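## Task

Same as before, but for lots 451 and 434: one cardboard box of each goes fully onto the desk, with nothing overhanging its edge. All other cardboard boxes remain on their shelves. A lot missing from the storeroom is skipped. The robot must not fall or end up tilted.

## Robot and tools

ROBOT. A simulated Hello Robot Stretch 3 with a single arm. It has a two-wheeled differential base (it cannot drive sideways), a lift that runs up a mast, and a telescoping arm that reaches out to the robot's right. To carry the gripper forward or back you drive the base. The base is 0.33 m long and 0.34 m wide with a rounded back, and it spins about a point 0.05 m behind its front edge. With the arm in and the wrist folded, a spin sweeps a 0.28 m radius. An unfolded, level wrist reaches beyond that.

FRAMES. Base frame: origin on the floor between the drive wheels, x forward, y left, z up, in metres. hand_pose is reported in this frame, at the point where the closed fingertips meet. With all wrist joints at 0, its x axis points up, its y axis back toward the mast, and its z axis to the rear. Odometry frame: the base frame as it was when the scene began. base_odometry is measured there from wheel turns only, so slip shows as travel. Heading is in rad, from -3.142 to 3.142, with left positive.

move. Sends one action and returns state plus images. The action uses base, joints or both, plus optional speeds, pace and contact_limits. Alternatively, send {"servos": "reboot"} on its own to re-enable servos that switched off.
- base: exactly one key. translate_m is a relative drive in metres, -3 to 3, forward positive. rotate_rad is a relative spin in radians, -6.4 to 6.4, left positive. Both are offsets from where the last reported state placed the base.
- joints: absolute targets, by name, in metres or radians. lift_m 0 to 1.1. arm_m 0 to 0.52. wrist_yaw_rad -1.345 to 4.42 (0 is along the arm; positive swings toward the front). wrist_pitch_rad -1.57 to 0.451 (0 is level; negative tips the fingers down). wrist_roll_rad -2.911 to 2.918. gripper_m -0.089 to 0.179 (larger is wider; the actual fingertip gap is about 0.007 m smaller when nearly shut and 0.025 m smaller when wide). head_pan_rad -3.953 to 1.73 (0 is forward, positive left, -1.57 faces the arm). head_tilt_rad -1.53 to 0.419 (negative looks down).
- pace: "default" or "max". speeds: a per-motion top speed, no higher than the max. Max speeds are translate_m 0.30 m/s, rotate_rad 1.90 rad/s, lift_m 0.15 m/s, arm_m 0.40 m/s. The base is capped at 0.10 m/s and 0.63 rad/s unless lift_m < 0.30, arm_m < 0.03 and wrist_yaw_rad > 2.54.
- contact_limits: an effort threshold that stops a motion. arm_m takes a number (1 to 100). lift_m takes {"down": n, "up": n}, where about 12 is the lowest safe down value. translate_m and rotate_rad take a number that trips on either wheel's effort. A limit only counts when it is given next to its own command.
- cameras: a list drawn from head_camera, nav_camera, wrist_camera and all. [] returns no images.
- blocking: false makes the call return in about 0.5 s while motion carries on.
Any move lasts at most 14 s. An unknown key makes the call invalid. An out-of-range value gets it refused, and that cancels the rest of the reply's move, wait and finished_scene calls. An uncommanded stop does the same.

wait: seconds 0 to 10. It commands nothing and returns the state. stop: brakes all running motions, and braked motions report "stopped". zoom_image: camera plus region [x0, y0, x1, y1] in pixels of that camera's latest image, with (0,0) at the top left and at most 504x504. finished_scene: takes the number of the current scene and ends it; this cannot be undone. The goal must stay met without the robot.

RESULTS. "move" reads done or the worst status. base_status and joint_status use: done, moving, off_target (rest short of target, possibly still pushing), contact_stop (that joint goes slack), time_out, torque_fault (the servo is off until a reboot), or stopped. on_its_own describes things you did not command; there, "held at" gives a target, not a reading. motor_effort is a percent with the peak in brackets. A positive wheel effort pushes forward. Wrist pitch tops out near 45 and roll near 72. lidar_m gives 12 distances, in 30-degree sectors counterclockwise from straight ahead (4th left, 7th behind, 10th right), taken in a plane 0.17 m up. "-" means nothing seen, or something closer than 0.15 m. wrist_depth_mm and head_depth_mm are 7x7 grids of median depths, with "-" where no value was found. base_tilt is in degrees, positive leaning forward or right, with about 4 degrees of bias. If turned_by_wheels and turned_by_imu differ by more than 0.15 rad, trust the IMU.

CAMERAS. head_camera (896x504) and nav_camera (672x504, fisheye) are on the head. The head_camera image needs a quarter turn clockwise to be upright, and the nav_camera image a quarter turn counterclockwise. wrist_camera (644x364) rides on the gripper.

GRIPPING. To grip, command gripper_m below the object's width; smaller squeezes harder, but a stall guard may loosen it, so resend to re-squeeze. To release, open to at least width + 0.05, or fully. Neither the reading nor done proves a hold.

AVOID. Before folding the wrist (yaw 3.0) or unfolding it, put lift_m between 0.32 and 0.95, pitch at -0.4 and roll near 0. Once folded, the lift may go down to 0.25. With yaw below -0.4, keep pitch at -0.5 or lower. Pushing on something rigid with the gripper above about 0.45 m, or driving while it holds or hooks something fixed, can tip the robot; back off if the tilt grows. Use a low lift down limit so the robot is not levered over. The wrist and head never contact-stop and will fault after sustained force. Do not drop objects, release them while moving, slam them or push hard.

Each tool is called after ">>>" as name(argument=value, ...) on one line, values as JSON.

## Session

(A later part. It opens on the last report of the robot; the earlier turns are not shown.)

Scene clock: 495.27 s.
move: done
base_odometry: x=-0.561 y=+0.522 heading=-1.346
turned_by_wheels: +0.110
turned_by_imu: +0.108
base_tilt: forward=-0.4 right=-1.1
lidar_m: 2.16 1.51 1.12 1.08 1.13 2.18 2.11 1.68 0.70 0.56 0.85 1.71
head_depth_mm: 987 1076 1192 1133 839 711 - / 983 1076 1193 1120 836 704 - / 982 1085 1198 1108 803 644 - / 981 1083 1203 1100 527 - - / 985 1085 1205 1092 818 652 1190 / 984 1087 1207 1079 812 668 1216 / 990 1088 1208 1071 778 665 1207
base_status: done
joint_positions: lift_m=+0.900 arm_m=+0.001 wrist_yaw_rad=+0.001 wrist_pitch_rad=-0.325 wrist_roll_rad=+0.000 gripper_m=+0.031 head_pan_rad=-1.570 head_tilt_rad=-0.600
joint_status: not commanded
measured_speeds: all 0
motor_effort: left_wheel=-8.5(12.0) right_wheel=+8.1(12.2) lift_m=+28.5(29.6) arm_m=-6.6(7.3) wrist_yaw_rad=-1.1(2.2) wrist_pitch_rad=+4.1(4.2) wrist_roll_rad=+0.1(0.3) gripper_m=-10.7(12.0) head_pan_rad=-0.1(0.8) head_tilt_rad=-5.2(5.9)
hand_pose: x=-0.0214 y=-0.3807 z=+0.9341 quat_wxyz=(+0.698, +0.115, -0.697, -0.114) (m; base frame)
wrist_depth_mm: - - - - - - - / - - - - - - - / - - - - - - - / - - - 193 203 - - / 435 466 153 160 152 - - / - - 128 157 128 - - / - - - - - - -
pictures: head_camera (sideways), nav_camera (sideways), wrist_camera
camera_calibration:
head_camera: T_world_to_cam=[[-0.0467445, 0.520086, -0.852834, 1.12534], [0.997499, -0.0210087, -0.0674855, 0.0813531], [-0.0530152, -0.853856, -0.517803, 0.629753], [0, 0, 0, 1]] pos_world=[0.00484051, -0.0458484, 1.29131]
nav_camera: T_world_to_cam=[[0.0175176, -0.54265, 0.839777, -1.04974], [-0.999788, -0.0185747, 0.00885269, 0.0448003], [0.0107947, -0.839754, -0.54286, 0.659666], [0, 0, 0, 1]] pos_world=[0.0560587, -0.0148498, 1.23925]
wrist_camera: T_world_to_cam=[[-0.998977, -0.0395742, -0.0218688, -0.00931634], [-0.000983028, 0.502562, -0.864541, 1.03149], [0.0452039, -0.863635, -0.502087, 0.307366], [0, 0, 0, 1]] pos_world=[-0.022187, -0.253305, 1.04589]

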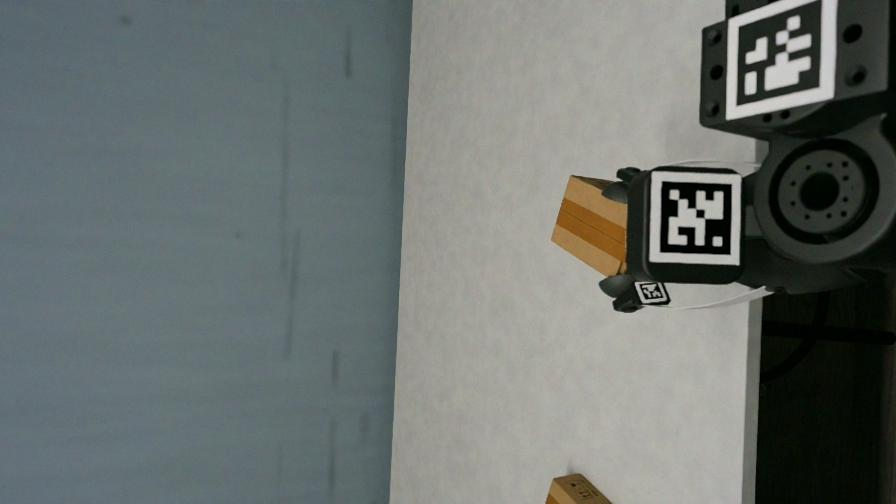

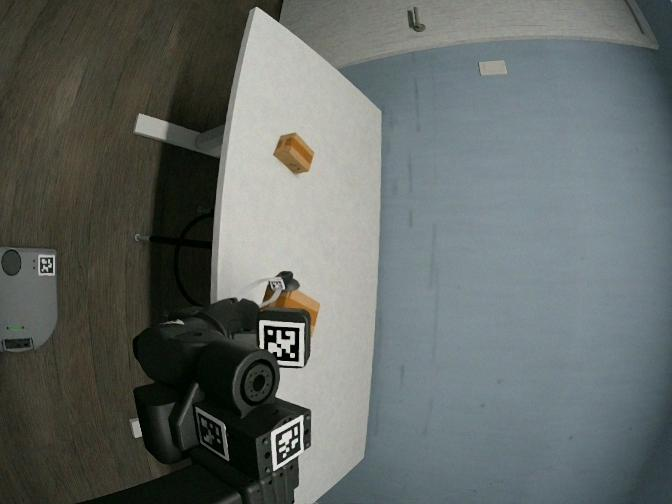

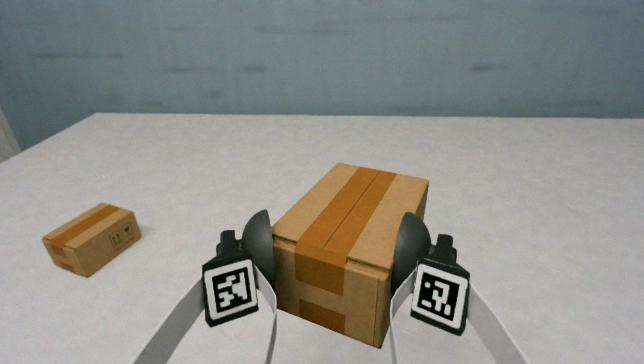

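Good spot. Place.

>>> move(joints={"arm_m":0.15}, cameras=[])

>>> move(joints={"lift_m":0.74}, cameras=[])

>>> move(joints={"lift_m":0.705}, speeds={"lift_m":0.03}, contact_limits={"lift_m":{"down":14}}, cameras=["wrist_camera"])

>>> move(joints={"lift_m":0.713}, cameras=[])

>>> move(joints={"gripper_m":0.179}, cameras=["wrist_camera"])

>>> move(joints={"lift_m":0.88}, cameras=["wrist_camera"])

Scene clock: 507.57 s.
move: done
base_odometry: x=-0.561 y=+0.522 heading=-1.346
turned_by_wheels: +0.000
turned_by_imu: +0.000
base_tilt: forward=-0.3 right=-1.1
lidar_m: 2.17 1.51 1.12 1.08 1.13 2.18 2.11 1.68 0.70 0.56 0.85 1.70
head_depth_mm: 978 1079 1195 1130 - - 1215 / 979 1077 1201 1124 297 306 1240 / 982 1081 1199 1109 303 331 1208 / 983 1079 1202 1097 324 621 1206 / 986 1083 1203 1091 815 652 1192 / 990 1091 1213 1079 813 668 1217 / 988 1091 1207 1070 782 664 1203
base_status: not commanded
joint_positions: lift_m=+0.900 arm_m=+0.150 wrist_yaw_rad=+0.001 wrist_pitch_rad=-0.325 wrist_roll_rad=+0.000 gripper_m=+0.031 head_pan_rad=-1.570 head_tilt_rad=-0.600
joint_status: all done
measured_speeds: all 0
motor_effort: left_wheel=-8.4(9.0) right_wheel=+8.2(8.3) lift_m=+28.9(29.1) arm_m=+12.8(15.1) wrist_yaw_rad=-1.0(2.3) wrist_pitch_rad=+4.1(4.2) wrist_roll_rad=-0.2(0.4) gripper_m=-10.9(11.6) head_pan_rad=+0.2(0.8) head_tilt_rad=-4.8(5.4)
hand_pose: x=-0.0214 y=-0.5301 z=+0.9341 quat_wxyz=(+0.698, +0.115, -0.697, -0.114) (m; base frame)
wrist_depth_mm: - - - - - - - / - - - - - - - / - - - - - - - / - - - 194 203 - - / - - 153 160 153 - - / 350 - 128 157 128 - - / 342 - - - - - -
pictures: none
No camera images: "cameras" was empty.

Scene clock: 509.87 s.
move: done
base_odometry: x=-0.561 y=+0.522 heading=-1.346
turned_by_wheels: +0.000
turned_by_imu: +0.000
base_tilt: forward=-0.2 right=-1.3
lidar_m: 2.16 1.51 1.12 1.08 1.13 2.18 2.11 1.68 0.70 0.56 0.85 1.71
head_depth_mm: 981 1080 1197 1134 840 670 1166 / 983 1088 1204 1118 834 402 342 / 984 1082 1201 1115 829 384 388 / 983 1080 1202 1097 818 486 415 / 985 1081 1201 1089 813 653 1198 / 990 1081 1201 1073 811 667 1216 / 988 1089 1206 1071 779 665 1212
base_status: not commanded
joint_positions: lift_m=+0.740 arm_m=+0.150 wrist_yaw_rad=+0.001 wrist_pitch_rad=-0.325 wrist_roll_rad=+0.000 gripper_m=+0.031 head_pan_rad=-1.570 head_tilt_rad=-0.600
joint_status: all done
measured_speeds: all 0
motor_effort: left_wheel=-8.2(8.9) right_wheel=+8.4(8.7) lift_m=+23.3(27.4) arm_m=+10.2(13.0) wrist_yaw_rad=-2.1(2.4) wrist_pitch_rad=+4.1(4.2) wrist_roll_rad=+0.0(0.3) gripper_m=-11.4(11.7) head_pan_rad=-0.5(1.0) head_tilt_rad=-4.6(5.1)
hand_pose: x=-0.0214 y=-0.5301 z=+0.7741 quat_wxyz=(+0.698, +0.115, -0.697, -0.114) (m; base frame)
wrist_depth_mm: - - - - - - - / - - - - - - - / - - - - - - - / - - - 194 203 - - / - - 153 160 152 - - / - - 128 157 128 - - / - - - - - - -
pictures: none
No camera images: "cameras" was empty.

Scene clock: 511.47 s.
move: done
base_odometry: x=-0.561 y=+0.522 heading=-1.346
turned_by_wheels: +0.000
turned_by_imu: +0.000
base_tilt: forward=-0.3 right=-1.1
lidar_m: 2.17 1.51 1.12 1.08 1.13 2.17 2.11 1.68 0.70 0.56 0.85 1.71
head_depth_mm: 980 1080 1197 1132 843 670 1244 / 982 1075 1192 1127 836 667 368 / 986 1078 1192 1110 827 431 401 / 982 1081 1201 1100 821 501 429 / 990 1084 1199 1088 819 655 1190 / 989 1086 1203 1078 814 669 1220 / 989 1085 1202 1073 782 665 1211
base_status: not commanded
joint_positions: lift_m=+0.705 arm_m=+0.150 wrist_yaw_rad=+0.001 wrist_pitch_rad=-0.249 wrist_roll_rad=+0.000 gripper_m=+0.031 head_pan_rad=-1.570 head_tilt_rad=-0.600
joint_status: all done
measured_speeds: all 0
on_its_own: wrist_pitch_rad is at rest, and its effort (-9.7) is outside its rest range (-8 to +12)
motor_effort: left_wheel=-8.5(8.9) right_wheel=+6.5(8.6) lift_m=+17.0(25.9) arm_m=+7.5(9.7) wrist_yaw_rad=-0.1(2.5) wrist_pitch_rad=-9.7(10.2) wrist_roll_rad=+0.2(0.3) gripper_m=-11.3(11.5) head_pan_rad=-0.4(1.0) head_tilt_rad=-4.2(4.9)
contact_limits: lift_m down 14 (down: maximum 72; up: maximum 65)
hand_pose: x=-0.0214 y=-0.5374 z=+0.7572 quat_wxyz=(+0.702, +0.088, -0.701, -0.088) (m; base frame)
wrist_depth_mm: - - - - - - - / - - - - - - - / - - - - - - - / - - - 192 191 - - / - - 152 159 148 - - / - - 128 156 128 - - / - 98 - 159 - - -
pictures: wrist_camera
camera_calibration:
wrist_camera: T_world_to_cam=[[-0.998973, -0.0412029, -0.018867, -0.0225193], [-0.000981681, 0.435911, -0.899989, 0.948194], [0.0453065, -0.899046, -0.435504, 0.013724], [0, 0, 0, 1]] pos_world=[-0.0221871, -0.401918, 0.858917]

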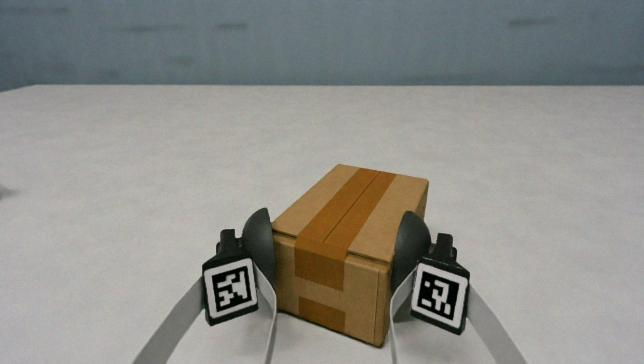

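Scene clock: 512.17 s.
move: done
base_odometry: x=-0.561 y=+0.522 heading=-1.346
turned_by_wheels: +0.000
turned_by_imu: +0.000
base_tilt: forward=-0.3 right=-1.2
lidar_m: 2.16 1.51 1.12 1.08 1.13 2.17 2.11 1.68 0.70 0.56 0.85 1.71
head_depth_mm: 980 1078 1197 1127 840 669 1214 / 981 1077 1199 1117 836 631 361 / 981 1076 1202 1108 830 418 401 / 981 1082 1200 1097 819 497 426 / 983 1084 1203 1089 815 650 1187 / 988 1081 1202 1079 808 668 1217 / 989 1089 1208 1068 778 665 1211
base_status: not commanded
joint_positions: lift_m=+0.713 arm_m=+0.150 wrist_yaw_rad=+0.001 wrist_pitch_rad=-0.277 wrist_roll_rad=+0.000 gripper_m=+0.031 head_pan_rad=-1.570 head_tilt_rad=-0.600
joint_status: all done
measured_speeds: all 0
motor_effort: left_wheel=-8.1(8.7) right_wheel=+7.5(8.1) lift_m=+26.1(28.9) arm_m=+6.5(7.9) wrist_yaw_rad=-0.8(1.8) wrist_pitch_rad=-4.8(9.8) wrist_roll_rad=+0.2(0.3) gripper_m=-10.9(11.4) head_pan_rad=-0.5(0.9) head_tilt_rad=-3.9(5.2)
hand_pose: x=-0.0214 y=-0.5349 z=+0.7585 quat_wxyz=(+0.701, +0.098, -0.700, -0.098) (m; base frame)
wrist_depth_mm: - - - - - - - / - - - - - - - / - - - - - - - / - - - 190 190 - - / - - 153 160 149 - - / - - 128 158 127 - - / - - - - - - -
pictures: none
No camera images: "cameras" was empty.

Scene clock: 514.20 s.
move: done
base_odometry: x=-0.561 y=+0.522 heading=-1.346
turned_by_wheels: +0.000
turned_by_imu: +0.000
base_tilt: forward=-0.3 right=-1.2
lidar_m: 2.17 1.51 1.12 1.08 1.12 2.18 2.11 1.68 0.70 0.56 0.85 1.71
head_depth_mm: 980 1082 1195 1136 842 669 1217 / 980 1076 1199 1125 836 631 361 / 981 1079 1196 1112 827 420 400 / 987 1080 1197 1103 824 499 426 / 984 1088 1199 1092 817 648 1191 / 992 1082 1206 1080 810 667 1216 / 992 1089 1207 1069 781 664 1210
base_status: not commanded
joint_positions: lift_m=+0.713 arm_m=+0.150 wrist_yaw_rad=+0.001 wrist_pitch_rad=-0.313 wrist_roll_rad=+0.000 gripper_m=+0.179 head_pan_rad=-1.570 head_tilt_rad=-0.600
joint_status: all done
measured_speeds: all 0
motor_effort: left_wheel=-8.1(8.8) right_wheel=+7.3(8.0) lift_m=+30.8(31.5) arm_m=+3.8(7.1) wrist_yaw_rad=-0.4(2.3) wrist_pitch_rad=+1.9(4.8) wrist_roll_rad=+0.2(0.3) gripper_m=+0.8(83.0) head_pan_rad=-0.6(0.9) head_tilt_rad=-3.7(5.3)
hand_pose: x=-0.0214 y=-0.5313 z=+0.7499 quat_wxyz=(+0.699, +0.111, -0.698, -0.110) (m; base frame)
wrist_depth_mm: - - - - - - - / - - - - - - - / - - - - - - - / - - - 179 180 - - / - 143 - 154 147 - - / - 126 - 162 - - - / - - - - - - 105
pictures: wrist_camera
camera_calibration:
wrist_camera: T_world_to_cam=[[-0.998977, -0.0398244, -0.0214082, -0.0197845], [-0.000982255, 0.492491, -0.870317, 0.94679], [0.0452032, -0.869406, -0.492027, 0.0741689], [0, 0, 0, 1]] pos_world=[-0.022187, -0.402591, 0.860077]

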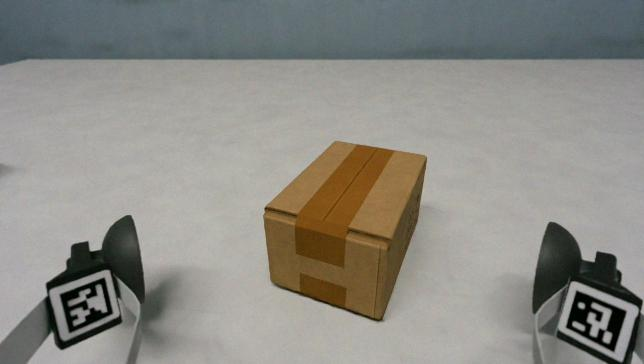

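Scene clock: 516.57 s.
move: done
base_odometry: x=-0.561 y=+0.522 heading=-1.346
turned_by_wheels: +0.000
turned_by_imu: +0.000
base_tilt: forward=-0.2 right=-1.1
lidar_m: 2.17 1.51 1.12 1.08 1.13 2.18 2.11 1.68 0.70 0.56 0.85 1.70
head_depth_mm: 983 1079 1199 1136 305 - 1245 / 981 1082 1197 1121 303 313 1240 / 982 1077 1199 1105 310 336 1212 / 986 1083 1197 1094 335 349 1211 / 983 1082 1206 1088 763 653 1197 / 986 1087 1208 1077 811 668 1214 / 988 1089 1207 1077 779 666 1209
base_status: not commanded
joint_positions: lift_m=+0.880 arm_m=+0.150 wrist_yaw_rad=+0.001 wrist_pitch_rad=-0.314 wrist_roll_rad=+0.000 gripper_m=+0.179 head_pan_rad=-1.570 head_tilt_rad=-0.600
joint_status: all done
measured_speeds: all 0
motor_effort: left_wheel=-8.0(8.6) right_wheel=+7.5(8.3) lift_m=+30.9(34.4) arm_m=+0.2(3.9) wrist_yaw_rad=-1.4(2.5) wrist_pitch_rad=+2.1(2.2) wrist_roll_rad=+0.0(0.3) gripper_m=+0.4(1.1) head_pan_rad=-0.7(1.1) head_tilt_rad=-4.1(4.8)
hand_pose: x=-0.0214 y=-0.5312 z=+0.9166 quat_wxyz=(+0.699, +0.111, -0.698, -0.111) (m; base frame)
wrist_depth_mm: - - - - - - - / - - - - - - - / - - - - - - - / - - - - - - - / - 143 - - - - - / - 126 - - - - - / - - - 289 - - 105
pictures: wrist_camera
camera_calibration:
wrist_camera: T_world_to_cam=[[-0.998977, -0.0398024, -0.0214492, -0.0161606], [-0.000982306, 0.493388, -0.869809, 1.09189], [0.0452032, -0.868898, -0.492922, 0.157412], [0, 0, 0, 1]] pos_world=[-0.022187, -0.402592, 1.02698]

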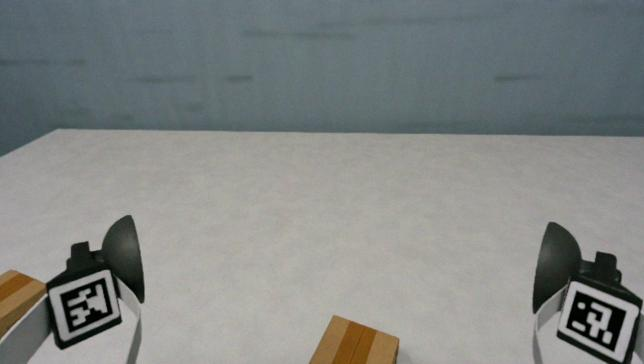

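>>> finished_scene(scene=2)

The scene is finished: the task was done.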